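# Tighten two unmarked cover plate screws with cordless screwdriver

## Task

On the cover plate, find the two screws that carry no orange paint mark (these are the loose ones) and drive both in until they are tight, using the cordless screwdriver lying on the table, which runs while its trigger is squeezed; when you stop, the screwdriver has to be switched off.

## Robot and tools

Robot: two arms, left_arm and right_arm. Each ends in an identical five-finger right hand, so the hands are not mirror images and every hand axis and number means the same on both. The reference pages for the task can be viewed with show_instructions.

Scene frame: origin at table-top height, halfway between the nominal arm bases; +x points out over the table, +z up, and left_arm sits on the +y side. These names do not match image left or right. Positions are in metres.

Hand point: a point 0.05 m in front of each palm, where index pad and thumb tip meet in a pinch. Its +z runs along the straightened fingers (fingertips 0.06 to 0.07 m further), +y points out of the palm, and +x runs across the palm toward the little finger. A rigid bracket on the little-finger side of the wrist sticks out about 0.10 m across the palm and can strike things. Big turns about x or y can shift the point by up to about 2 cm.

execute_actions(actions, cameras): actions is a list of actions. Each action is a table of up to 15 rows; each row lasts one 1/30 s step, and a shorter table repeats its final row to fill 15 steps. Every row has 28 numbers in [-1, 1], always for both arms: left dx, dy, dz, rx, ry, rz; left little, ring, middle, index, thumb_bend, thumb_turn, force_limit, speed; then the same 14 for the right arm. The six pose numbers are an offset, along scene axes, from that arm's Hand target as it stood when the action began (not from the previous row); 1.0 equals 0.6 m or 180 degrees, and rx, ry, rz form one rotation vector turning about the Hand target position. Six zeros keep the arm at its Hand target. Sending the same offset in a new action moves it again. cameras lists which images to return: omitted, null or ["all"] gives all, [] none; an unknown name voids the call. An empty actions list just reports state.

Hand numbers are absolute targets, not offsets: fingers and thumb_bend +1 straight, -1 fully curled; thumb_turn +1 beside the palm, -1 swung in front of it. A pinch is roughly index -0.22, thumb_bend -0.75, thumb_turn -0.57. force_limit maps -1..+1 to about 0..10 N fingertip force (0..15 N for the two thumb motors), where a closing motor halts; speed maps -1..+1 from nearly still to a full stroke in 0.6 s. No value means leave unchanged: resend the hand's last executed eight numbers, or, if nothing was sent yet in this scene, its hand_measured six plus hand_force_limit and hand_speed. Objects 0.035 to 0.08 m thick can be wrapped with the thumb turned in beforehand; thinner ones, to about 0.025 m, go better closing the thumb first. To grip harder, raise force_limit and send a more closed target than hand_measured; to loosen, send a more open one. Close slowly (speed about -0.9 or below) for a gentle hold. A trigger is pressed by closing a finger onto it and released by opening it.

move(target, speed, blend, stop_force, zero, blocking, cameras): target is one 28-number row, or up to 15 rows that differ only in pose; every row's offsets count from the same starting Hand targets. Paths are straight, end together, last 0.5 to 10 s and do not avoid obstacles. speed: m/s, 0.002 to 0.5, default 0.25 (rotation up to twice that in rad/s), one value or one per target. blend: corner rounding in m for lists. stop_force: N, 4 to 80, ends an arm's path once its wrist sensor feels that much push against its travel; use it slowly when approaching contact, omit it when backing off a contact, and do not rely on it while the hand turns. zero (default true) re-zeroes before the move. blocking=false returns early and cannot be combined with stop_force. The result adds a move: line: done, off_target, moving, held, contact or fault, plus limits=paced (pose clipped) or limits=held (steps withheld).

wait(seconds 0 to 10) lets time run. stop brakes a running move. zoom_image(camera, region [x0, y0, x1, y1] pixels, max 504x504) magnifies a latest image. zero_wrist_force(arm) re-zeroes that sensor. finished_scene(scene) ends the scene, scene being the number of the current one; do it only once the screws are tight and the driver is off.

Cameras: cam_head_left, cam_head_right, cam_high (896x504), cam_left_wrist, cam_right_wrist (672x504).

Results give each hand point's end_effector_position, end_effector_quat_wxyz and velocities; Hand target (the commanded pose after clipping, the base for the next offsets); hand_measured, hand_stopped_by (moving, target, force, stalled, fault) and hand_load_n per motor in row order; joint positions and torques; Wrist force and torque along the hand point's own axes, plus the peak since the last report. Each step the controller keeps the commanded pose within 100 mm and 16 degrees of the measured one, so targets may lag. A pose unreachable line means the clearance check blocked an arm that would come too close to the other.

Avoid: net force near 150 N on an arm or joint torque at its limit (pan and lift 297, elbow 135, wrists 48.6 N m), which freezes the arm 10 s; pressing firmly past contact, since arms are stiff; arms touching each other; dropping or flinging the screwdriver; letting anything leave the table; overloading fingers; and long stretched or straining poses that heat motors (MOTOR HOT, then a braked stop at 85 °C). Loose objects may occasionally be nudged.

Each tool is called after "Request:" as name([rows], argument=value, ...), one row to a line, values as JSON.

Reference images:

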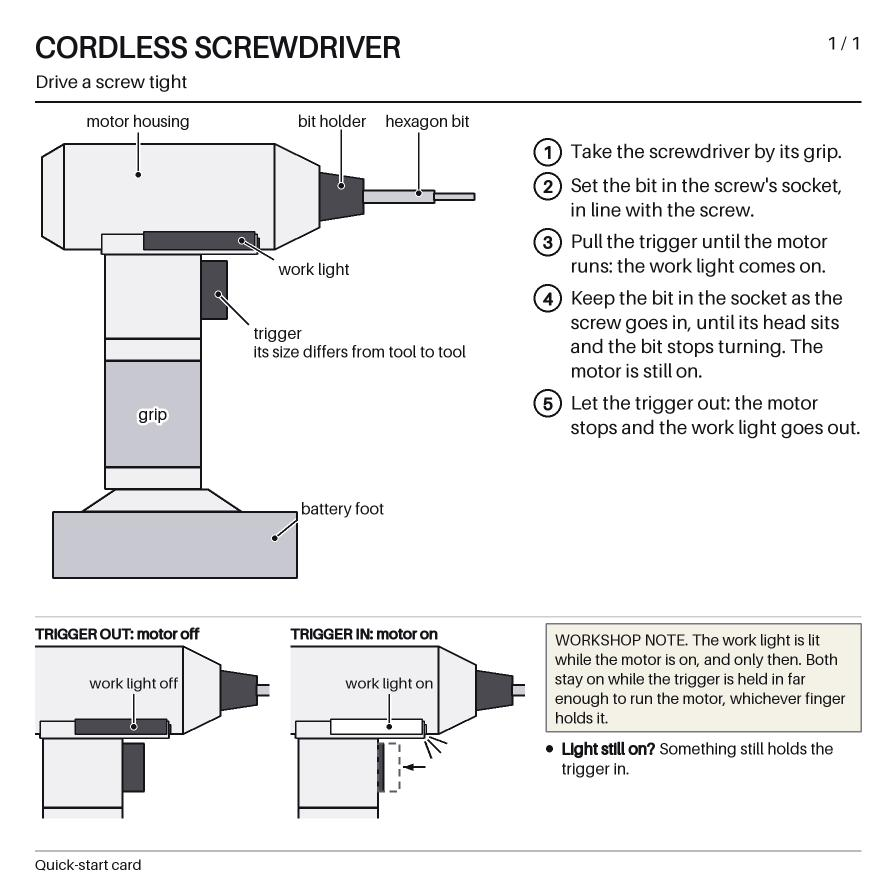

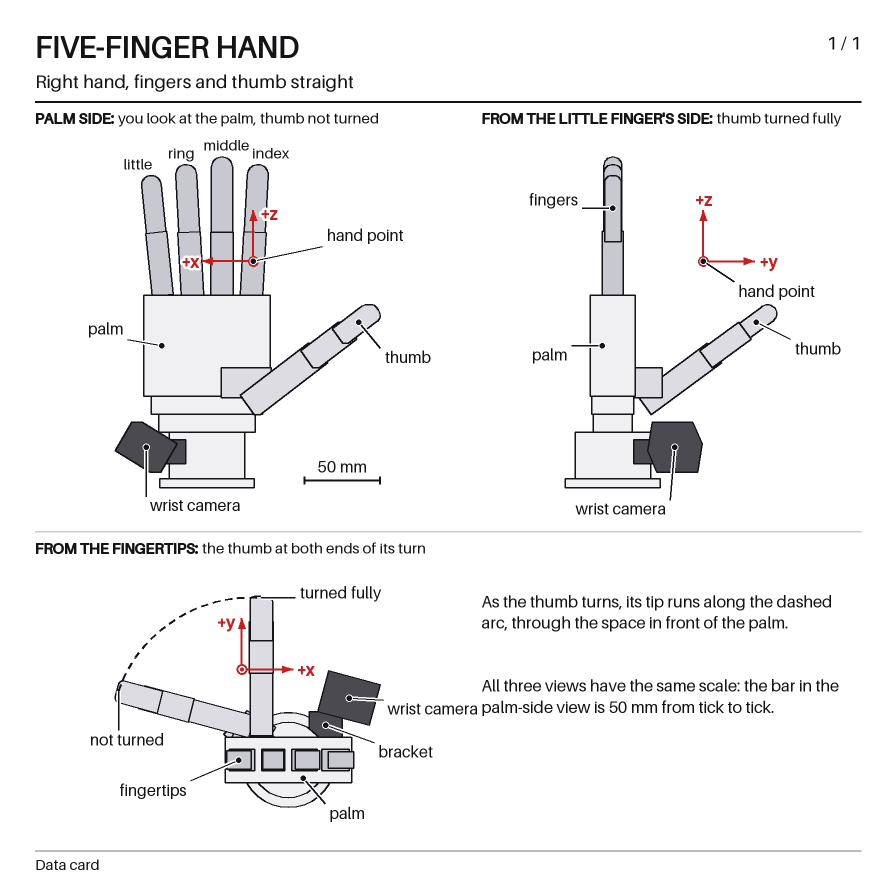

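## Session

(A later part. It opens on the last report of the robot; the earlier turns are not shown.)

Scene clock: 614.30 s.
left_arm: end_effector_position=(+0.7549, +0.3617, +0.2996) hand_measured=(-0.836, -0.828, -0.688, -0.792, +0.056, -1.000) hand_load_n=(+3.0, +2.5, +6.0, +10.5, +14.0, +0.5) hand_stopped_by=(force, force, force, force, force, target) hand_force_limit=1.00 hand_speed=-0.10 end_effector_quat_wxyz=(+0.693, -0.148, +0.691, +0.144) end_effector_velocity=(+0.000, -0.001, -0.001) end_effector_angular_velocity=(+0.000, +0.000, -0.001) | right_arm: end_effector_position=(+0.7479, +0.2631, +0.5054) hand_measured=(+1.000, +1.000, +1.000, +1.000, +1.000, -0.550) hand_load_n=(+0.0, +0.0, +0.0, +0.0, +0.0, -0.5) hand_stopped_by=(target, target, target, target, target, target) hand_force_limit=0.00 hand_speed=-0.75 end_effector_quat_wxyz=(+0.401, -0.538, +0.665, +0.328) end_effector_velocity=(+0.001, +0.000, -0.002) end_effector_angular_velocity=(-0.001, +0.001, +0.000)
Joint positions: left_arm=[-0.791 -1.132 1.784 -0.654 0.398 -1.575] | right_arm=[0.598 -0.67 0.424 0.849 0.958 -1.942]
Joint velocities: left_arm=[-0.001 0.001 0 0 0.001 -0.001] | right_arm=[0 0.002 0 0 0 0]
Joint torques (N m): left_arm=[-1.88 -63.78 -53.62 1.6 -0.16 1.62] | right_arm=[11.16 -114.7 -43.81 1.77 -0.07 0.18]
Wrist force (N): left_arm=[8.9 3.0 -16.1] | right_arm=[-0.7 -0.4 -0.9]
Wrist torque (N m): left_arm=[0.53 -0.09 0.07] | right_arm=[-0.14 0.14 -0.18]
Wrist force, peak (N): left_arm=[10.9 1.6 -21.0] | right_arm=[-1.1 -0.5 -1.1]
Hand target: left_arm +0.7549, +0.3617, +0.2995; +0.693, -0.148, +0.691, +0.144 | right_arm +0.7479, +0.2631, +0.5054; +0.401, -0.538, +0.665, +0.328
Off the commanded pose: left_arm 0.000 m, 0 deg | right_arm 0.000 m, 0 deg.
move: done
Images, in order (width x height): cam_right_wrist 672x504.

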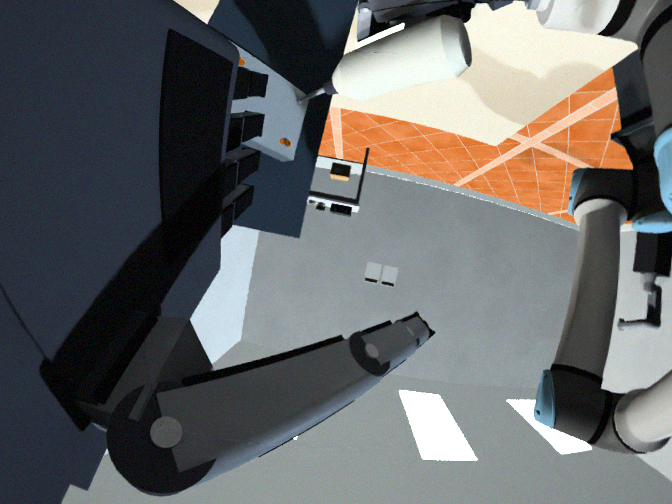

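Request:
move(target=[0,0,-0.0007,0,0,0,-0.97,-0.97,-0.97,-1,-0.97,-1,1,-0.1,0,0,0,0,0,0,1,1,1,1,1,-0.55,0.0,-0.75], speed=0.002, cameras=[])

Request:
move(target=[0,0,-0.0007,0,0,0,-0.97,-0.97,-0.97,-1,-0.97,-1,1,-0.1,0,0,0,0,0,0,1,1,1,1,1,-0.55,0.0,-0.75], speed=0.002, cameras=[])

Request:
move(target=[0,0,-0.0007,0,0,0,-0.97,-0.97,-0.97,-1,-0.97,-1,1,-0.1,0,0,0,0,0,0,1,1,1,1,1,-0.55,0.0,-0.75], speed=0.002, cameras=["cam_right_wrist"])

Request:
zoom_image(camera="cam_right_wrist", region=[292, 78, 322, 108])

Scene clock: 615.47 s.
left_arm: end_effector_position=(+0.7549, +0.3617, +0.2991) hand_measured=(-0.836, -0.828, -0.688, -0.792, +0.056, -1.000) hand_load_n=(+4.0, +3.0, +7.0, +11.0, +13.5, +1.0) hand_stopped_by=(force, force, force, force, force, target) hand_force_limit=1.00 hand_speed=-0.10 end_effector_quat_wxyz=(+0.693, -0.148, +0.691, +0.144) end_effector_velocity=(+0.000, +0.001, +0.000) end_effector_angular_velocity=(+0.000, +0.000, +0.000) | right_arm: end_effector_position=(+0.7479, +0.2631, +0.5054) hand_measured=(+1.000, +1.000, +1.000, +1.000, +1.000, -0.550) hand_load_n=(+0.0, +0.0, +0.0, +0.0, +0.0, +0.0) hand_stopped_by=(target, target, target, target, target, target) hand_force_limit=0.00 hand_speed=-0.75 end_effector_quat_wxyz=(+0.401, -0.538, +0.665, +0.328) end_effector_velocity=(+0.000, +0.000, -0.001) end_effector_angular_velocity=(-0.001, +0.001, +0.000)
Joint positions: left_arm=[-0.791 -1.132 1.784 -0.655 0.398 -1.575] | right_arm=[0.598 -0.67 0.424 0.849 0.958 -1.942]
Joint velocities: left_arm=[0.001 0 0 0 0 0] | right_arm=[0 0 0 0.001 0 0]
Joint torques (N m): left_arm=[3.43 -60.99 -27.63 -4.1 0.78 1.07] | right_arm=[12.14 -115.05 -43.61 1.79 -0.32 0.16]
Wrist force (N): left_arm=[6.6 4.1 -10.6] | right_arm=[-0.7 -0.6 -0.6]
Wrist torque (N m): left_arm=[0.42 -0.20 0.01] | right_arm=[-0.18 0.14 -0.18]
Wrist force, peak (N): left_arm=[10.1 1.6 -19.2] | right_arm=[-1.1 -0.5 -1.3]
Hand target: left_arm +0.7549, +0.3617, +0.2991; +0.693, -0.148, +0.691, +0.144 | right_arm +0.7479, +0.2631, +0.5054; +0.401, -0.538, +0.665, +0.328
Off the commanded pose: left_arm 0.000 m, 0 deg | right_arm 0.000 m, 0 deg.
move: done
No camera images: "cameras" was empty.

Scene clock: 616.17 s.
left_arm: end_effector_position=(+0.7549, +0.3617, +0.2987) hand_measured=(-0.836, -0.828, -0.688, -0.792, +0.056, -1.000) hand_load_n=(+5.0, +3.5, +7.0, +11.0, +13.5, +0.5) hand_stopped_by=(force, force, force, force, force, target) hand_force_limit=1.00 hand_speed=-0.10 end_effector_quat_wxyz=(+0.693, -0.148, +0.691, +0.144) end_effector_velocity=(+0.000, -0.001, +0.000) end_effector_angular_velocity=(+0.001, +0.000, -0.001) | right_arm: end_effector_position=(+0.7479, +0.2631, +0.5054) hand_measured=(+1.000, +1.000, +1.000, +1.000, +1.000, -0.550) hand_load_n=(+0.0, +0.5, +0.0, +0.0, +0.0, +0.0) hand_stopped_by=(target, target, target, target, target, target) hand_force_limit=0.00 hand_speed=-0.75 end_effector_quat_wxyz=(+0.401, -0.538, +0.665, +0.328) end_effector_velocity=(+0.000, +0.000, +0.001) end_effector_angular_velocity=(+0.000, +0.000, +0.000)
Joint positions: left_arm=[-0.791 -1.131 1.785 -0.655 0.398 -1.575] | right_arm=[0.598 -0.67 0.424 0.849 0.958 -1.942]
Joint velocities: left_arm=[-0.001 0 0 0 0 0.001] | right_arm=[0 -0.001 0 0.001 0 0]
Joint torques (N m): left_arm=[0.22 -51.59 -26.94 -4.28 1.48 0.3] | right_arm=[11.17 -114.12 -44.06 1.99 -0.2 0.11]
Wrist force (N): left_arm=[4.6 4.3 -9.0] | right_arm=[-0.9 -0.4 -1.0]
Wrist torque (N m): left_arm=[0.49 -0.28 0.05] | right_arm=[-0.12 0.18 -0.19]
Wrist force, peak (N): left_arm=[8.1 1.9 -15.5] | right_arm=[-1.2 -0.4 -1.1]
Hand target: left_arm +0.7549, +0.3617, +0.2987; +0.693, -0.148, +0.691, +0.144 | right_arm +0.7479, +0.2631, +0.5054; +0.401, -0.538, +0.665, +0.328
Off the commanded pose: left_arm 0.000 m, 0 deg | right_arm 0.000 m, 0 deg.
move: done
No camera images: "cameras" was empty.

Scene clock: 616.87 s.
left_arm: end_effector_position=(+0.7549, +0.3617, +0.2983) hand_measured=(-0.836, -0.828, -0.688, -0.792, +0.056, -1.000) hand_load_n=(+6.0, +4.5, +7.0, +11.0, +13.5, +1.0) hand_stopped_by=(force, force, force, force, force, target) hand_force_limit=1.00 hand_speed=-0.10 end_effector_quat_wxyz=(+0.693, -0.148, +0.691, +0.144) end_effector_velocity=(+0.000, +0.001, -0.001) end_effector_angular_velocity=(-0.003, -0.001, +0.001) | right_arm: end_effector_position=(+0.7479, +0.2631, +0.5054) hand_measured=(+1.000, +1.000, +1.000, +1.000, +1.000, -0.550) hand_load_n=(+0.0, +0.0, +0.0, +0.0, +0.0, +0.0) hand_stopped_by=(target, target, target, target, target, target) hand_force_limit=0.00 hand_speed=-0.75 end_effector_quat_wxyz=(+0.401, -0.538, +0.665, +0.328) end_effector_velocity=(+0.001, +0.000, -0.003) end_effector_angular_velocity=(-0.002, +0.002, +0.000)
Joint positions: left_arm=[-0.791 -1.131 1.785 -0.656 0.398 -1.575] | right_arm=[0.598 -0.67 0.424 0.849 0.958 -1.942]
Joint velocities: left_arm=[0.001 0.001 0 0 0 -0.003] | right_arm=[0 0.002 0 0 0 0]
Joint torques (N m): left_arm=[-3.36 -49.64 -24.75 -4.23 1.97 0.28] | right_arm=[10.88 -114.3 -43.37 1.86 -0.21 0.19]
Wrist force (N): left_arm=[3.5 4.2 -7.9] | right_arm=[-0.8 -0.7 -0.6]
Wrist torque (N m): left_arm=[0.54 -0.49 0.13] | right_arm=[-0.20 0.14 -0.20]
Wrist force, peak (N): left_arm=[5.0 4.4 -10.0] | right_arm=[-0.8 -0.6 -1.2]
Hand target: left_arm +0.7549, +0.3617, +0.2983; +0.693, -0.148, +0.691, +0.144 | right_arm +0.7479, +0.2631, +0.5054; +0.401, -0.538, +0.665, +0.328
Off the commanded pose: left_arm 0.000 m, 0 deg | right_arm 0.000 m, 0 deg.
move: done
Images, in order (width x height): cam_right_wrist 672x504.

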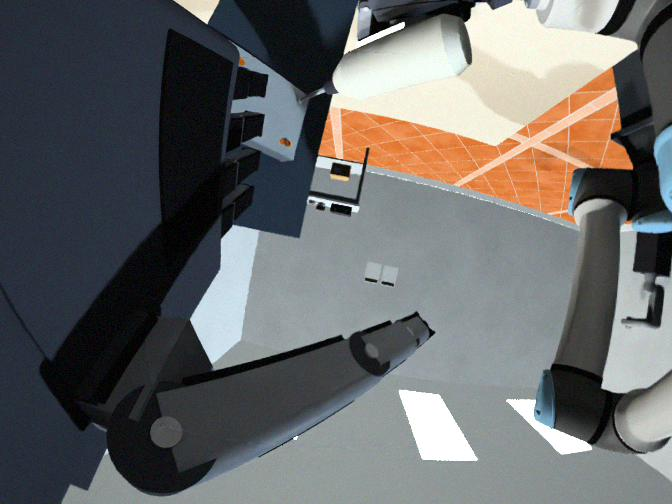

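Scaled by 16.800 from the camera's 672x504 image, which has a finer 960x720 frame.

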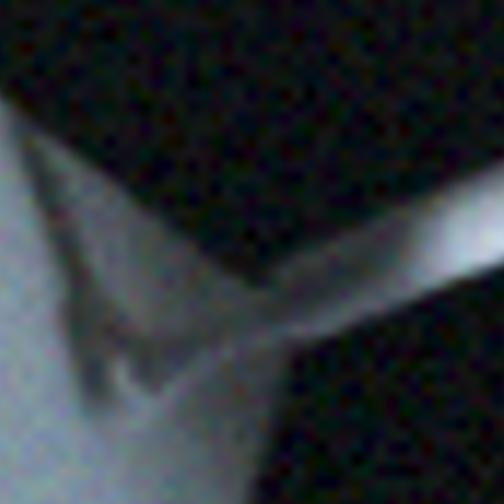

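Request:
move(target=[-0.0004,0.0005,0.0013,0,0,0,-0.97,-0.97,-0.97,-1,-0.97,-1,1,-0.1,0,0,0,0,0,0,1,1,1,1,1,-0.55,0.0,-0.75], speed=0.002, cameras=[])

Request:
move(target=[0.0038,0.0032,0,0,0,0,-0.97,-0.97,-0.97,-1,-0.97,-1,1,-0.1,0,0,0,0,0,0,1,1,1,1,1,-0.55,0.0,-0.75], speed=0.002, stop_force=10, cameras=["cam_right_wrist"])

Request:
zoom_image(camera="cam_right_wrist", region=[292, 78, 322, 108])

Scene clock: 617.87 s.
left_arm: end_effector_position=(+0.7547, +0.3620, +0.2990) hand_measured=(-0.836, -0.828, -0.688, -0.792, +0.056, -1.000) hand_load_n=(+4.5, +3.5, +7.0, +11.5, +13.5, +0.5) hand_stopped_by=(force, force, force, force, force, target) hand_force_limit=1.00 hand_speed=-0.10 end_effector_quat_wxyz=(+0.693, -0.148, +0.691, +0.144) end_effector_velocity=(+0.000, -0.001, +0.000) end_effector_angular_velocity=(+0.001, +0.000, -0.001) | right_arm: end_effector_position=(+0.7479, +0.2631, +0.5054) hand_measured=(+1.000, +1.000, +1.000, +1.000, +1.000, -0.550) hand_load_n=(+0.0, +0.0, +0.0, +0.0, +0.0, +0.0) hand_stopped_by=(target, target, target, target, target, target) hand_force_limit=0.00 hand_speed=-0.75 end_effector_quat_wxyz=(+0.401, -0.538, +0.665, +0.328) end_effector_velocity=(+0.000, +0.000, +0.000) end_effector_angular_velocity=(+0.001, -0.001, -0.001)
Joint positions: left_arm=[-0.791 -1.132 1.785 -0.655 0.398 -1.575] | right_arm=[0.598 -0.67 0.424 0.849 0.958 -1.942]
Joint velocities: left_arm=[-0.001 0 0 0 0 0.001] | right_arm=[0 0 0 -0.001 0.001 0]
Joint torques (N m): left_arm=[7.94 -81.38 -28.62 1.3 2.24 0.04] | right_arm=[11.64 -113.93 -43.66 1.89 -0.19 0.05]
Wrist force (N): left_arm=[7.8 2.9 -12.1] | right_arm=[-0.9 -0.8 -0.9]
Wrist torque (N m): left_arm=[0.62 -0.13 0.08] | right_arm=[-0.19 0.16 -0.20]
Wrist force, peak (N): left_arm=[7.8 2.9 -12.1] | right_arm=[-1.2 -0.5 -1.0]
Hand target: left_arm +0.7547, +0.3620, +0.2990; +0.693, -0.148, +0.691, +0.144 | right_arm +0.7479, +0.2631, +0.5054; +0.401, -0.538, +0.665, +0.328
Off the commanded pose: left_arm 0.000 m, 0 deg | right_arm 0.000 m, 0 deg.
move: done
No camera images: "cameras" was empty.

Scene clock: 618.73 s.
left_arm: end_effector_position=(+0.7551, +0.3624, +0.2991) hand_measured=(-0.836, -0.828, -0.688, -0.792, +0.056, -1.000) hand_load_n=(+3.5, +2.5, +6.5, +10.5, +14.0, +0.0) hand_stopped_by=(force, force, force, force, force, target) hand_force_limit=1.00 hand_speed=-0.10 end_effector_quat_wxyz=(+0.693, -0.148, +0.691, +0.144) end_effector_velocity=(+0.000, +0.000, +0.000) end_effector_angular_velocity=(-0.001, -0.001, +0.000) | right_arm: end_effector_position=(+0.7479, +0.2631, +0.5054) hand_measured=(+1.000, +1.000, +1.000, +1.000, +1.000, -0.550) hand_load_n=(+0.0, +0.0, +0.0, +0.0, +0.0, +0.0) hand_stopped_by=(target, target, target, target, target, target) hand_force_limit=0.00 hand_speed=-0.75 end_effector_quat_wxyz=(+0.401, -0.538, +0.665, +0.328) end_effector_velocity=(+0.000, +0.000, +0.000) end_effector_angular_velocity=(+0.000, +0.000, +0.000)
Joint positions: left_arm=[-0.79 -1.132 1.785 -0.655 0.399 -1.575] | right_arm=[0.598 -0.67 0.424 0.849 0.958 -1.942]
Joint velocities: left_arm=[0 -0.001 0 -0.001 -0.001 0] | right_arm=[0 0 0 0 0 0]
Joint torques (N m): left_arm=[0.84 -85.41 -32.64 2.52 -1.12 -0.77] | right_arm=[11.33 -114.15 -43.86 1.97 -0.1 -0.08]
Wrist force (N): left_arm=[12.4 0.2 -24.4] | right_arm=[-0.7 -0.5 -1.1]
Wrist torque (N m): left_arm=[0.86 -0.33 -0.71] | right_arm=[-0.13 0.14 -0.19]
Wrist force, peak (N): left_arm=[13.0 0.3 -24.7] | right_arm=[-1.1 -0.3 -1.4]
Hand target: left_arm +0.7550, +0.3624, +0.2991; +0.693, -0.148, +0.691, +0.144 | right_arm +0.7479, +0.2631, +0.5054; +0.401, -0.538, +0.665, +0.328
Off the commanded pose: left_arm 0.002 m, 0 deg | right_arm 0.000 m, 0 deg.
move: contact (left_arm)
Images, in order (width x height): cam_right_wrist 672x504.

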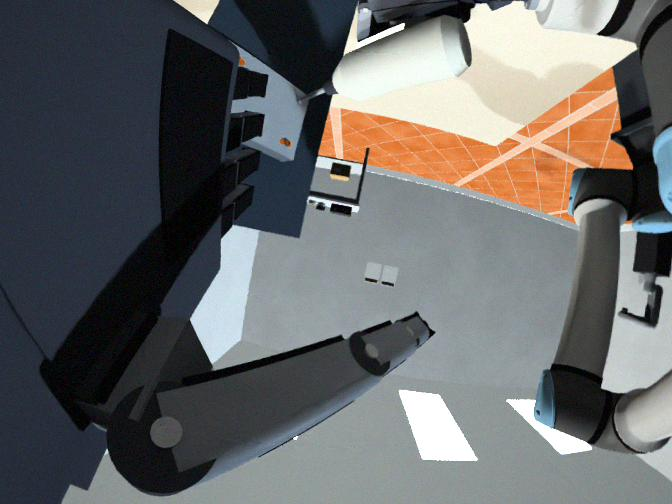

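Scaled by 16.800 from the camera's 672x504 image, which has a finer 960x720 frame.

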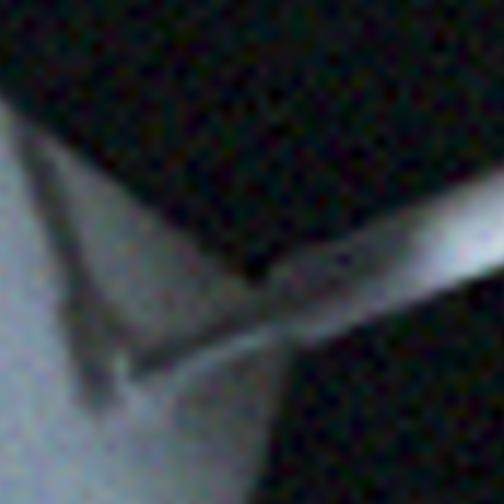

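Request:
wait(seconds=1, cameras=[])

Request:
wait(seconds=1, cameras=[])

Scene clock: 619.80 s.
left_arm: end_effector_position=(+0.7550, +0.3624, +0.2991) hand_measured=(-0.836, -0.828, -0.688, -0.792, +0.056, -1.000) hand_load_n=(+3.5, +2.5, +6.5, +10.5, +14.0, +0.0) hand_stopped_by=(force, force, force, force, force, target) hand_force_limit=1.00 hand_speed=-0.10 end_effector_quat_wxyz=(+0.693, -0.148, +0.691, +0.144) end_effector_velocity=(+0.000, +0.000, +0.000) end_effector_angular_velocity=(+0.002, +0.001, +0.000) | right_arm: end_effector_position=(+0.7479, +0.2631, +0.5054) hand_measured=(+1.000, +1.000, +1.000, +1.000, +1.000, -0.550) hand_load_n=(+0.0, +0.0, +0.0, +0.0, +0.0, +0.0) hand_stopped_by=(target, target, target, target, target, target) hand_force_limit=0.00 hand_speed=-0.75 end_effector_quat_wxyz=(+0.401, -0.538, +0.665, +0.328) end_effector_velocity=(+0.000, +0.000, +0.000) end_effector_angular_velocity=(+0.001, +0.000, +0.000)
Joint positions: left_arm=[-0.79 -1.132 1.785 -0.655 0.399 -1.575] | right_arm=[0.598 -0.67 0.424 0.849 0.958 -1.942]
Joint velocities: left_arm=[0 0 0 0 0 0.001] | right_arm=[0 0 0 -0.001 0 0.001]
Joint torques (N m): left_arm=[-2.51 -84.84 -29.7 1.27 -1.12 -0.4] | right_arm=[11.2 -113.71 -43.54 1.85 -0.24 0.19]
Wrist force (N): left_arm=[11.1 1.2 -20.7] | right_arm=[-1.1 -0.7 -0.8]
Wrist torque (N m): left_arm=[0.78 -0.42 -0.71] | right_arm=[-0.18 0.19 -0.21]
Wrist force, peak (N): left_arm=[12.2 0.0 -24.3] | right_arm=[-1.1 -0.7 -1.2]
Hand target: left_arm +0.7550, +0.3624, +0.2991; +0.693, -0.148, +0.691, +0.144 | right_arm +0.7479, +0.2631, +0.5054; +0.401, -0.538, +0.665, +0.328
Off the commanded pose: left_arm 0.002 m, 0 deg | right_arm 0.000 m, 0 deg.
wait: 1.00 s; at rest by 0.10 s
No camera images: "cameras" was empty.

Scene clock: 620.80 s.
left_arm: end_effector_position=(+0.7550, +0.3624, +0.2991) hand_measured=(-0.836, -0.828, -0.688, -0.792, +0.056, -1.000) hand_load_n=(+3.0, +2.5, +6.5, +10.5, +14.0, +0.0) hand_stopped_by=(force, force, force, force, force, target) hand_force_limit=1.00 hand_speed=-0.10 end_effector_quat_wxyz=(+0.693, -0.148, +0.691, +0.144) end_effector_velocity=(+0.000, +0.000, +0.000) end_effector_angular_velocity=(+0.000, +0.000, +0.000) | right_arm: end_effector_position=(+0.7479, +0.2631, +0.5054) hand_measured=(+1.000, +1.000, +1.000, +1.000, +1.000, -0.550) hand_load_n=(+0.0, +0.0, +0.0, -0.5, +0.0, -0.5) hand_stopped_by=(target, target, target, target, target, target) hand_force_limit=0.00 hand_speed=-0.75 end_effector_quat_wxyz=(+0.401, -0.538, +0.665, +0.328) end_effector_velocity=(+0.000, +0.000, +0.000) end_effector_angular_velocity=(+0.000, +0.000, +0.000)
Joint positions: left_arm=[-0.79 -1.132 1.785 -0.655 0.399 -1.575] | right_arm=[0.598 -0.67 0.424 0.849 0.958 -1.942]
Joint velocities: left_arm=[0 0 0 0 0 0] | right_arm=[0 -0.001 0 0.001 0 0]
Joint torques (N m): left_arm=[-1.17 -87.14 -30.92 1.29 -1.03 -0.24] | right_arm=[12.61 -114.15 -43.96 1.84 -0.26 0.17]
Wrist force (N): left_arm=[10.7 0.9 -21.0] | right_arm=[-0.8 -0.8 -0.9]
Wrist torque (N m): left_arm=[0.75 -0.35 -0.74] | right_arm=[-0.19 0.16 -0.21]
Wrist force, peak (N): left_arm=[10.7 1.1 -21.3] | right_arm=[-0.9 -0.7 -1.3]
Hand target: left_arm +0.7550, +0.3624, +0.2991; +0.693, -0.148, +0.691, +0.144 | right_arm +0.7479, +0.2631, +0.5054; +0.401, -0.538, +0.665, +0.328
Off the commanded pose: left_arm 0.002 m, 0 deg | right_arm 0.000 m, 0 deg.
wait: 1.00 s; at rest by 0.17 s
No camera images: "cameras" was empty.

Request:
move(target=[0,0,0,0,0,0,-0.97,-0.97,-0.97,1,-0.97,-1,1,-0.1,0,0,0,0,0,0,1,1,1,1,1,-0.55,0.0,-0.75], speed=0.01, cameras=[])

Request:
move([
  [-0.0383,-0.0321,0,0,0,0,-0.97,-0.97,-0.97,1,-0.97,-1,1,-0.1,0,0,0,0,0,0,1,1,1,1,1,-0.55,0.0,-0.75],
  [-0.153,-0.129,0,0,0,0,-0.97,-0.97,-0.97,1,-0.97,-1,1,-0.1,0,0,0,0,0,0,1,1,1,1,1,-0.55,0.0,-0.75],
], speed=[0.03,0.12])

Request:
zoom_image(camera="cam_right_wrist", region=[270, 60, 340, 120])

Request:
zoom_image(camera="cam_right_wrist", region=[220, 40, 310, 170])

Scene clock: 622.50 s.
left_arm: end_effector_position=(+0.7550, +0.3624, +0.2991) hand_measured=(-0.836, -0.828, -0.688, +1.000, +0.056, -1.000) hand_load_n=(+4.0, +3.5, +9.0, +0.0, +13.0, +2.0) hand_stopped_by=(force, force, force, target, force, target) hand_force_limit=1.00 hand_speed=-0.10 end_effector_quat_wxyz=(+0.693, -0.148, +0.691, +0.144) end_effector_velocity=(+0.000, +0.000, -0.001) end_effector_angular_velocity=(+0.000, +0.000, -0.001) | right_arm: end_effector_position=(+0.7479, +0.2631, +0.5054) hand_measured=(+1.000, +1.000, +1.000, +1.000, +1.000, -0.550) hand_load_n=(+0.0, +0.0, +0.0, +0.0, +0.0, +0.0) hand_stopped_by=(target, target, target, target, target, target) hand_force_limit=0.00 hand_speed=-0.75 end_effector_quat_wxyz=(+0.401, -0.538, +0.665, +0.328) end_effector_velocity=(+0.000, +0.000, +0.000) end_effector_angular_velocity=(+0.001, -0.002, +0.000)
Joint positions: left_arm=[-0.79 -1.132 1.785 -0.655 0.399 -1.575] | right_arm=[0.598 -0.67 0.424 0.849 0.958 -1.942]
Joint velocities: left_arm=[0 0.001 0 0 0.001 -0.001] | right_arm=[0 0 0 -0.002 0 0]
Joint torques (N m): left_arm=[-0.24 -83.85 -32.93 -0.17 -1.15 -0.16] | right_arm=[11.05 -114.21 -43.84 1.67 -0.27 -0.05]
Wrist force (N): left_arm=[5.1 3.1 -2.7] | right_arm=[-0.8 -0.5 -1.1]
Wrist torque (N m): left_arm=[0.74 -0.04 0.14] | right_arm=[-0.13 0.15 -0.18]
Wrist force, peak (N): left_arm=[11.3 1.2 -21.0] | right_arm=[-1.1 -0.4 -1.1]
Hand target: left_arm +0.7550, +0.3624, +0.2991; +0.693, -0.148, +0.691, +0.144 | right_arm +0.7479, +0.2631, +0.5054; +0.401, -0.538, +0.665, +0.328
Off the commanded pose: left_arm 0.000 m, 0 deg | right_arm 0.000 m, 0 deg.
move: done
No camera images: "cameras" was empty.

Scene clock: 624.60 s.
left_arm: end_effector_position=(+0.6629, +0.2852, +0.2991) hand_measured=(-0.836, -0.828, -0.688, +1.000, +0.056, -1.000) hand_load_n=(+3.5, +3.0, +9.0, +0.0, +12.5, +2.5) hand_stopped_by=(force, force, force, target, force, target) hand_force_limit=1.00 hand_speed=-0.10 end_effector_quat_wxyz=(+0.693, -0.148, +0.691, +0.144) end_effector_velocity=(+0.002, +0.000, +0.000) end_effector_angular_velocity=(+0.000, +0.000, -0.002) | right_arm: end_effector_position=(+0.7479, +0.2631, +0.5054) hand_measured=(+1.000, +1.000, +1.000, +1.000, +1.000, -0.550) hand_load_n=(+0.0, +0.0, +0.0, -0.5, +0.0, -0.5) hand_stopped_by=(target, target, target, target, target, target) hand_force_limit=0.00 hand_speed=-0.75 end_effector_quat_wxyz=(+0.401, -0.538, +0.665, +0.328) end_effector_velocity=(-0.001, +0.000, +0.002) end_effector_angular_velocity=(+0.001, -0.001, +0.000)
Joint positions: left_arm=[-0.962 -1.177 1.855 -0.68 0.227 -1.574] | right_arm=[0.598 -0.67 0.424 0.849 0.958 -1.942]
Joint velocities: left_arm=[0.002 0 -0.001 0 0.004 0] | right_arm=[0 -0.002 0 0 0 0]
Joint torques (N m): left_arm=[10.09 -43.8 -49.42 -3.05 2.05 3.64] | right_arm=[12.17 -113.26 -44.43 1.72 -0.38 -0.09]
Wrist force (N): left_arm=[6.6 3.4 -2.3] | right_arm=[-0.8 -0.8 -1.0]
Wrist torque (N m): left_arm=[0.67 0.03 0.11] | right_arm=[-0.19 0.16 -0.20]
Wrist force, peak (N): left_arm=[6.3 3.1 -4.4] | right_arm=[-1.3 -0.4 -1.3]
Hand target: left_arm +0.6630, +0.2850, +0.2991; +0.693, -0.148, +0.691, +0.144 | right_arm +0.7479, +0.2631, +0.5054; +0.401, -0.538, +0.665, +0.328
Off the commanded pose: left_arm 0.000 m, 0 deg | right_arm 0.000 m, 0 deg.
move: done

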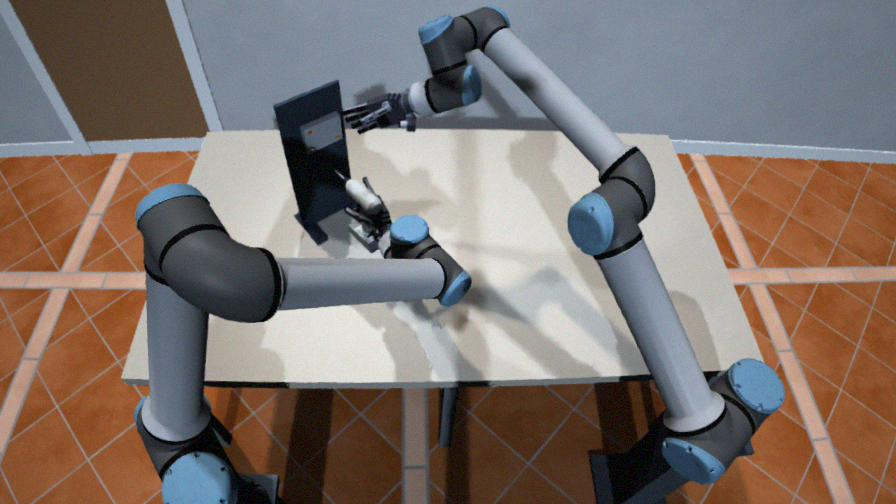

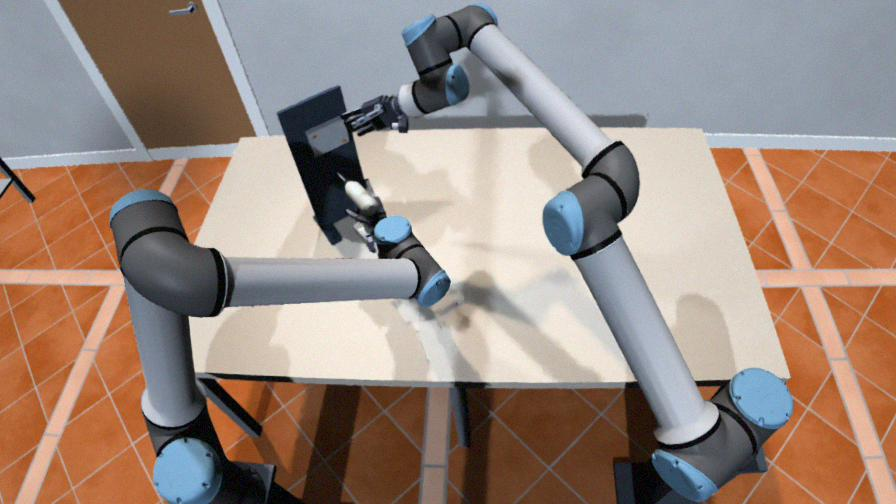

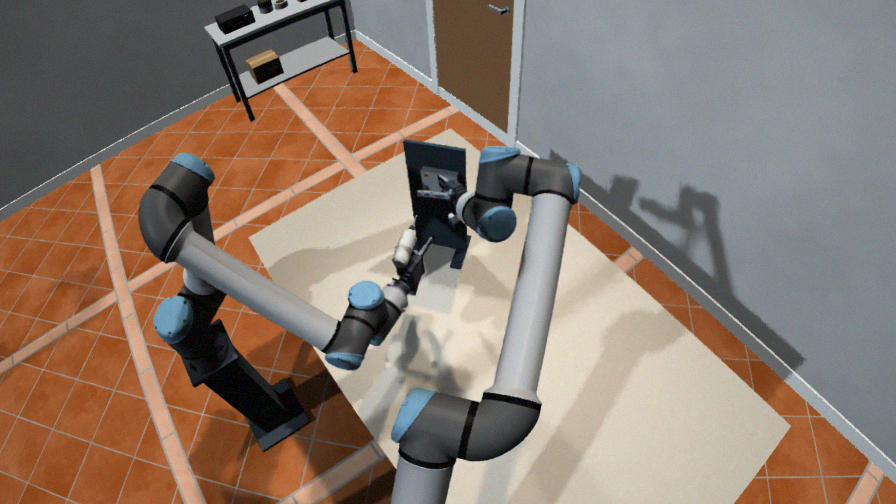

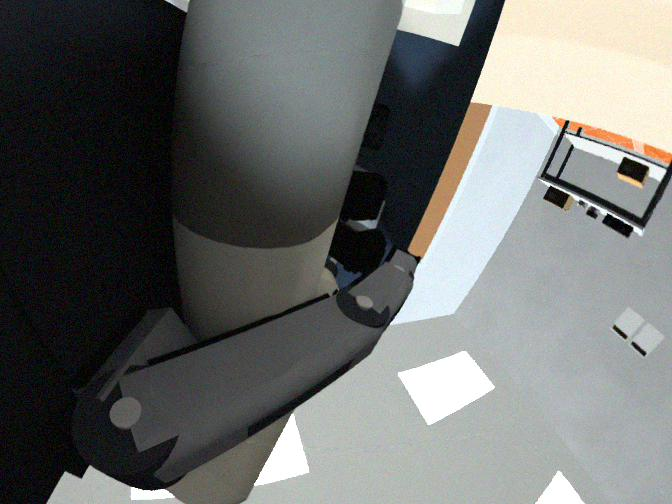

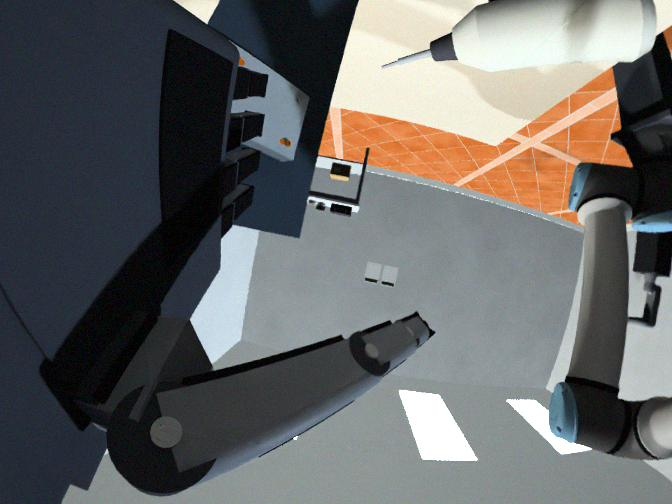

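Scaled by 7.200 from the camera's 672x504 image, which has a finer 960x720 frame.

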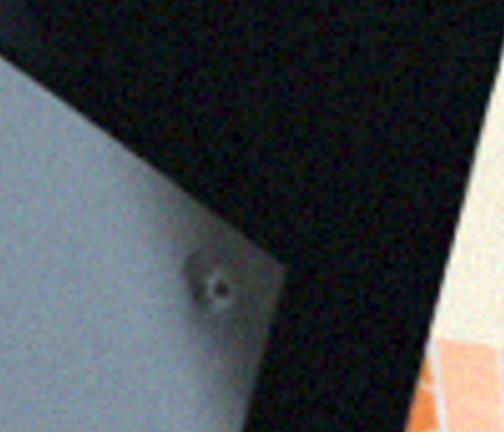

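Scaled by 3.877 from the camera's 672x504 image, which has a finer 960x720 frame.

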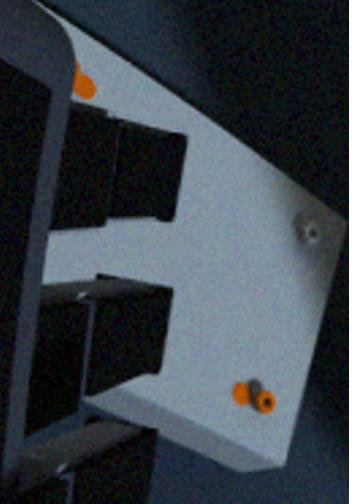

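Request:
zoom_image(camera="cam_right_wrist", region=[270, 84, 320, 154])

Request:
zoom_image(camera="cam_right_wrist", region=[290, 85, 320, 107])

Request:
zoom_image(camera="cam_high", region=[380, 200, 460, 300])

Scaled by 7.200 from the camera's 672x504 image, which has a finer 960x720 frame.

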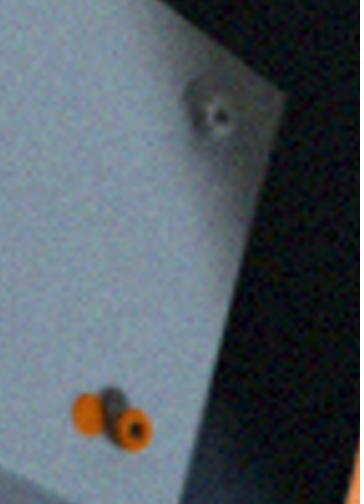

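Scaled by 16.800 from the camera's 672x504 image, which has a finer 960x720 frame.

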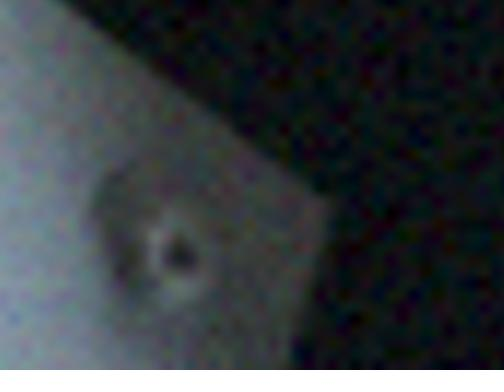

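Scaled by 5.040.

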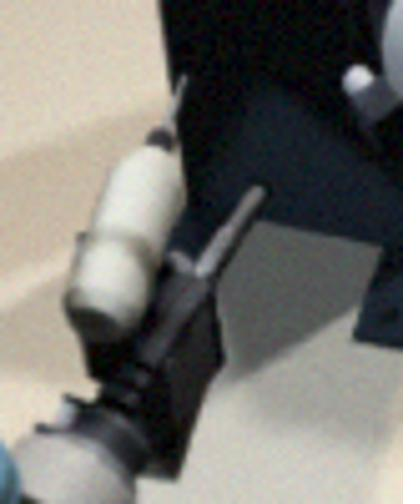

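Request:
move([
  [-0.12,0.06,0,0,0,0,-0.97,-0.97,-0.97,1,-0.97,-1,1,-0.1,0,0,0,0,0,0,1,1,1,1,1,-0.55,0.0,-0.75],
  [-0.24,0.09,-0.17,0,0,0,-0.97,-0.97,-0.97,1,-0.97,-1,1,-0.1,0,0,0,0,0,0,1,1,1,1,1,-0.55,0.0,-0.75],
  [-0.24,0.09,-0.25,0,0,0,-0.97,-0.97,-0.97,1,-0.97,-1,1,-0.1,0,0,0,0,0,0,1,1,1,1,1,-0.55,0.0,-0.75],
], speed=0.12, blend=[0.04,0.03,0])

Scene clock: 627.67 s.
left_arm: end_effector_position=(+0.5188, +0.3394, +0.1492) hand_measured=(-0.836, -0.828, -0.688, +1.000, +0.056, -1.000) hand_load_n=(+3.5, +3.5, +9.0, +0.0, +13.0, +2.5) hand_stopped_by=(force, force, force, target, force, target) hand_force_limit=1.00 hand_speed=-0.10 end_effector_quat_wxyz=(+0.692, -0.148, +0.691, +0.144) end_effector_velocity=(+0.000, +0.001, +0.000) end_effector_angular_velocity=(+0.000, +0.000, +0.000) | right_arm: end_effector_position=(+0.7479, +0.2631, +0.5054) hand_measured=(+1.000, +1.000, +1.000, +1.000, +1.000, -0.550) hand_load_n=(+0.0, +0.0, +0.0, +0.0, +0.0, +0.0) hand_stopped_by=(target, target, target, target, target, target) hand_force_limit=0.00 hand_speed=-0.75 end_effector_quat_wxyz=(+0.401, -0.538, +0.665, +0.328) end_effector_velocity=(+0.000, +0.000, +0.001) end_effector_angular_velocity=(+0.001, -0.001, +0.000)
Joint positions: left_arm=[-1.115 -1.144 2.209 -1.065 0.074 -1.576] | right_arm=[0.598 -0.67 0.424 0.849 0.958 -1.942]
Joint velocities: left_arm=[0.001 0 0 0.005 0 -0.005] | right_arm=[0 -0.001 0 -0.001 0 0]
Joint torques (N m): left_arm=[7.06 -67.77 -19.66 3.11 2.71 -2.77] | right_arm=[10.8 -112.36 -43.62 1.78 -0.26 0.08]
Wrist force (N): left_arm=[6.2 3.5 -2.7] | right_arm=[-0.7 -0.2 -0.8]
Wrist torque (N m): left_arm=[0.72 0.09 0.09] | right_arm=[-0.11 0.13 -0.17]
Wrist force, peak (N): left_arm=[8.7 3.5 -3.2] | right_arm=[-0.9 -0.8 -1.3]
Hand target: left_arm +0.5188, +0.3394, +0.1492; +0.692, -0.148, +0.691, +0.144 | right_arm +0.7479, +0.2631, +0.5054; +0.401, -0.538, +0.665, +0.328
Off the commanded pose: left_arm 0.000 m, 0 deg | right_arm 0.000 m, 0 deg.
move: done; blend cut to 0.024 m at target 2

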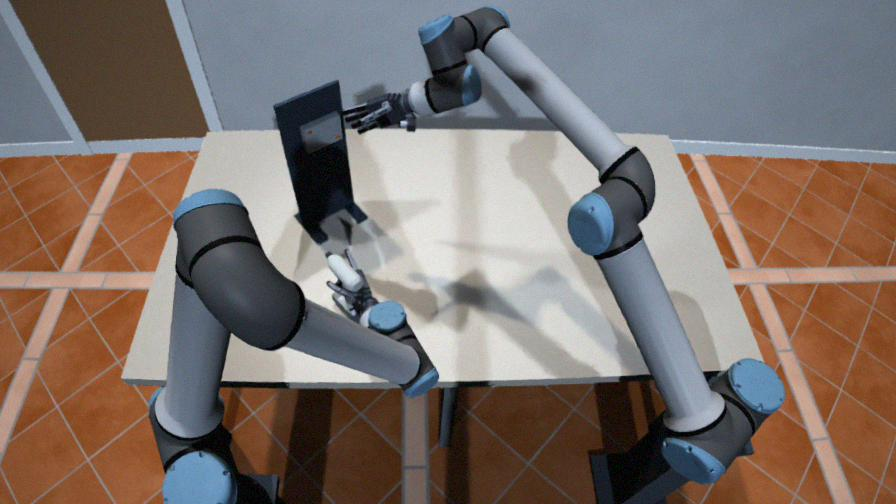

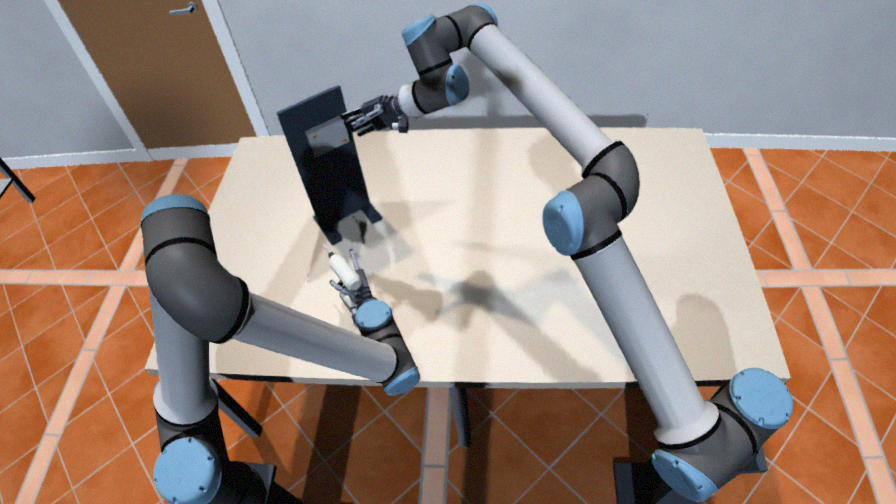

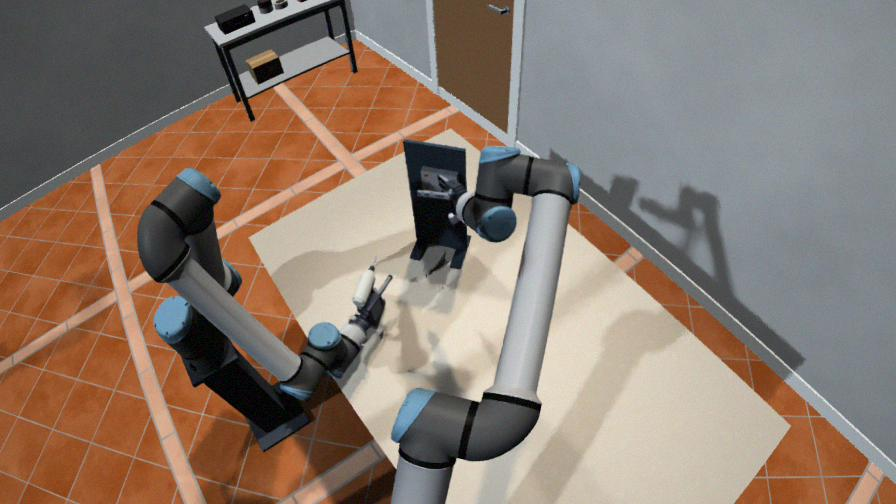

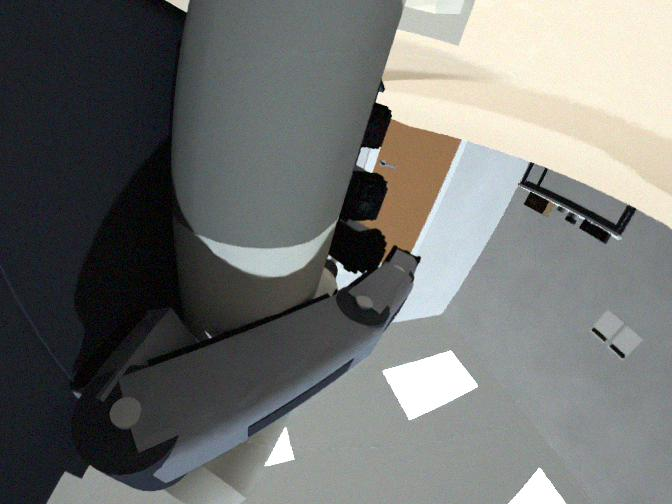

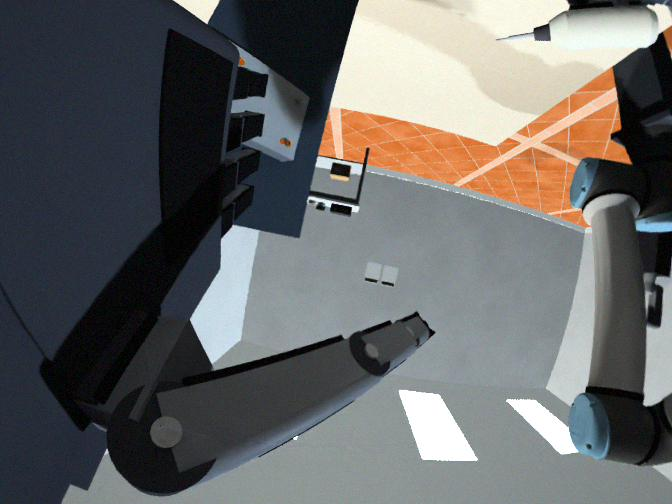

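Request:
move(target=[0,0,-0.06,0,0,0,-0.97,-0.97,-0.97,1,-0.97,-1,1,-0.1,0,0,0,0,0,0,1,1,1,1,1,-0.55,0.0,-0.75], speed=0.015, stop_force=5, cameras=["cam_high","cam_left_wrist"])

Request:
zoom_image(camera="cam_high", region=[310, 240, 420, 380])

Scene clock: 629.80 s.
left_arm: end_effector_position=(+0.5188, +0.3395, +0.1341) hand_measured=(-0.836, -0.828, -0.688, +1.000, +0.056, -1.000) hand_load_n=(+5.0, +4.5, +8.5, +0.0, +12.5, +4.0) hand_stopped_by=(force, force, force, target, force, target) hand_force_limit=1.00 hand_speed=-0.10 end_effector_quat_wxyz=(+0.692, -0.148, +0.691, +0.144) end_effector_velocity=(+0.000, +0.000, +0.000) end_effector_angular_velocity=(-0.001, +0.000, +0.000) | right_arm: end_effector_position=(+0.7479, +0.2631, +0.5054) hand_measured=(+1.000, +1.000, +1.000, +1.000, +1.000, -0.550) hand_load_n=(+0.0, +0.0, +0.0, +0.0, +0.0, +0.0) hand_stopped_by=(target, target, target, target, target, target) hand_force_limit=0.00 hand_speed=-0.75 end_effector_quat_wxyz=(+0.401, -0.538, +0.665, +0.328) end_effector_velocity=(+0.001, +0.001, -0.003) end_effector_angular_velocity=(-0.001, +0.001, +0.000)
Joint positions: left_arm=[-1.115 -1.117 2.212 -1.096 0.074 -1.576] | right_arm=[0.598 -0.67 0.424 0.849 0.958 -1.942]
Joint velocities: left_arm=[0.001 0 0 0.001 0 -0.002] | right_arm=[0 0.003 0 -0.001 0 0]
Joint torques (N m): left_arm=[8.09 -74.85 -21.89 3.03 1.95 -3.43] | right_arm=[11.53 -112.66 -44.26 1.8 -0.09 -0.08]
Wrist force (N): left_arm=[6.4 3.6 -2.4] | right_arm=[-0.6 -0.8 -0.9]
Wrist torque (N m): left_arm=[0.72 0.05 0.11] | right_arm=[-0.18 0.11 -0.18]
Wrist force, peak (N): left_arm=[-8.5 2.2 -4.6] | right_arm=[-0.9 -0.8 -1.2]
Hand target: left_arm +0.5188, +0.3394, +0.1341; +0.692, -0.148, +0.691, +0.144 | right_arm +0.7479, +0.2631, +0.5054; +0.401, -0.538, +0.665, +0.328
Off the commanded pose: left_arm 0.021 m, 0 deg | right_arm 0.000 m, 0 deg.
move: contact (left_arm)
Images, in order (width x height): cam_high 896x504, cam_left_wrist 672x504.

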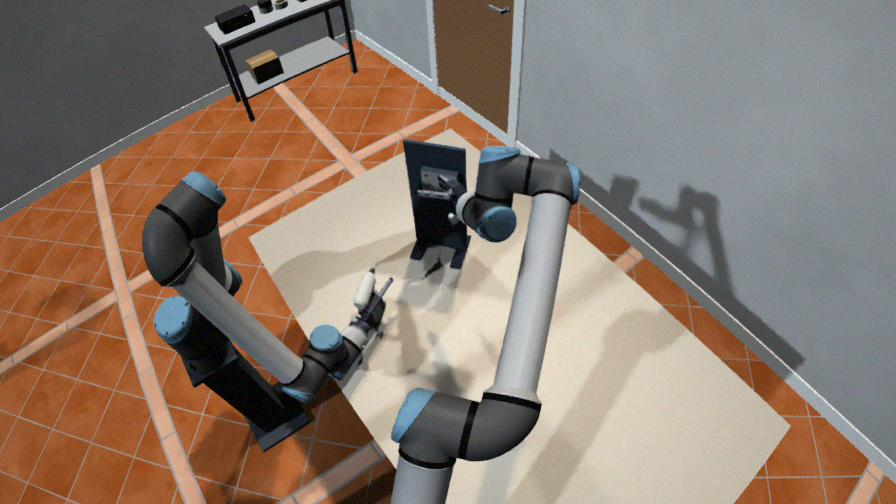

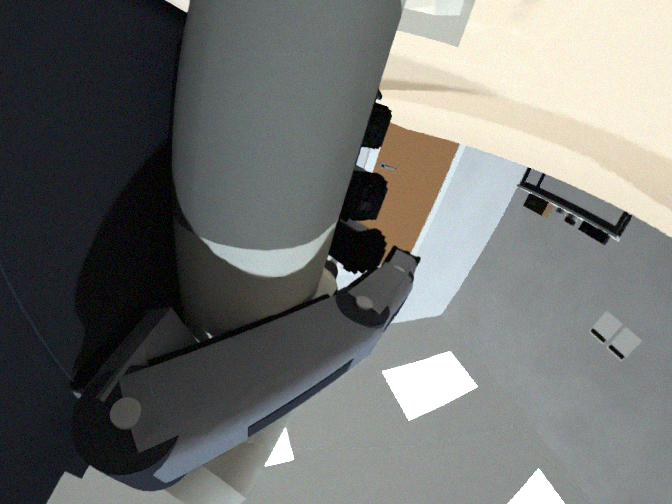

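Scaled by 3.600.

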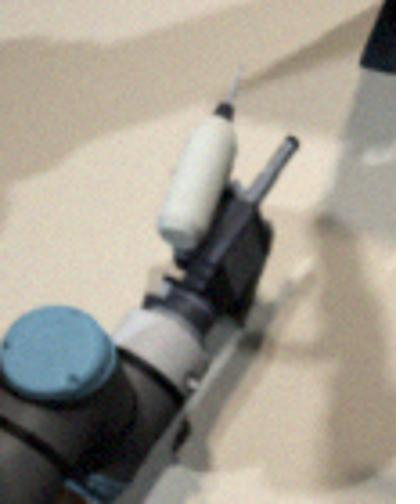

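Request:
move(target=[0,0,-0.01,0,0,0,-0.97,-0.97,-0.97,1,-0.97,-1,1,-0.1,0,0,0,0,0,0,1,1,1,1,1,-0.55,0.0,-0.75], speed=0.004, stop_force=8, cameras=["cam_left_wrist"])

Scene clock: 630.87 s.
left_arm: end_effector_position=(+0.5188, +0.3395, +0.1336) hand_measured=(-0.836, -0.828, -0.688, +1.000, +0.056, -1.000) hand_load_n=(+5.5, +4.5, +9.0, +0.0, +12.0, +5.0) hand_stopped_by=(force, force, force, target, force, target) hand_force_limit=1.00 hand_speed=-0.10 end_effector_quat_wxyz=(+0.692, -0.148, +0.691, +0.144) end_effector_velocity=(+0.000, +0.001, +0.000) end_effector_angular_velocity=(+0.001, +0.001, +0.001) | right_arm: end_effector_position=(+0.7479, +0.2631, +0.5054) hand_measured=(+1.000, +1.000, +1.000, +1.000, +1.000, -0.550) hand_load_n=(+0.0, +0.0, +0.0, +0.0, +0.0, +0.0) hand_stopped_by=(target, target, target, target, target, target) hand_force_limit=0.00 hand_speed=-0.75 end_effector_quat_wxyz=(+0.401, -0.538, +0.665, +0.328) end_effector_velocity=(+0.000, +0.000, -0.001) end_effector_angular_velocity=(+0.000, +0.000, +0.000)
Joint positions: left_arm=[-1.115 -1.116 2.212 -1.096 0.074 -1.576] | right_arm=[0.598 -0.67 0.424 0.849 0.958 -1.942]
Joint velocities: left_arm=[0.001 0 0 0.001 0 0.001] | right_arm=[0 0.001 0 0 0 0]
Joint torques (N m): left_arm=[9.48 -70.43 -25.65 2.9 1.81 0.25] | right_arm=[10.64 -112.05 -43.94 1.61 -0.31 -0.18]
Wrist force (N): left_arm=[-1.2 3.6 -3.4] | right_arm=[-1.0 -0.5 -0.9]
Wrist torque (N m): left_arm=[0.71 0.27 0.24] | right_arm=[-0.14 0.18 -0.19]
Wrist force, peak (N): left_arm=[-11.4 2.1 -4.4] | right_arm=[-1.2 -1.0 -0.8]
Hand target: left_arm +0.5188, +0.3395, +0.1336; +0.692, -0.148, +0.691, +0.144 | right_arm +0.7479, +0.2631, +0.5054; +0.401, -0.538, +0.665, +0.328
Off the commanded pose: left_arm 0.005 m, 0 deg | right_arm 0.000 m, 0 deg.
move: contact (left_arm)
Images, in order (width x height): cam_left_wrist 672x504.

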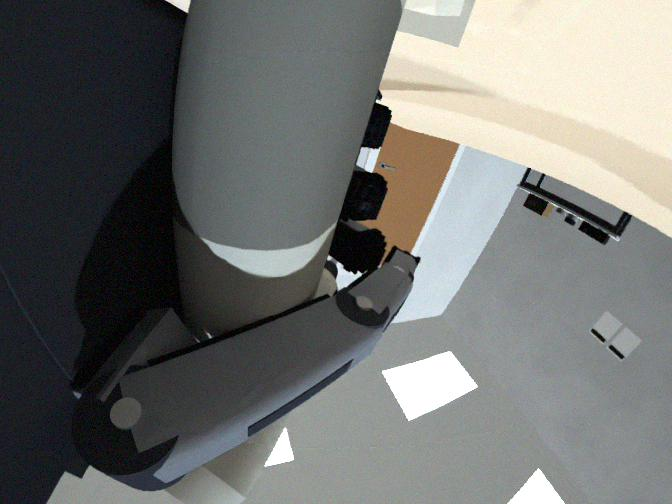

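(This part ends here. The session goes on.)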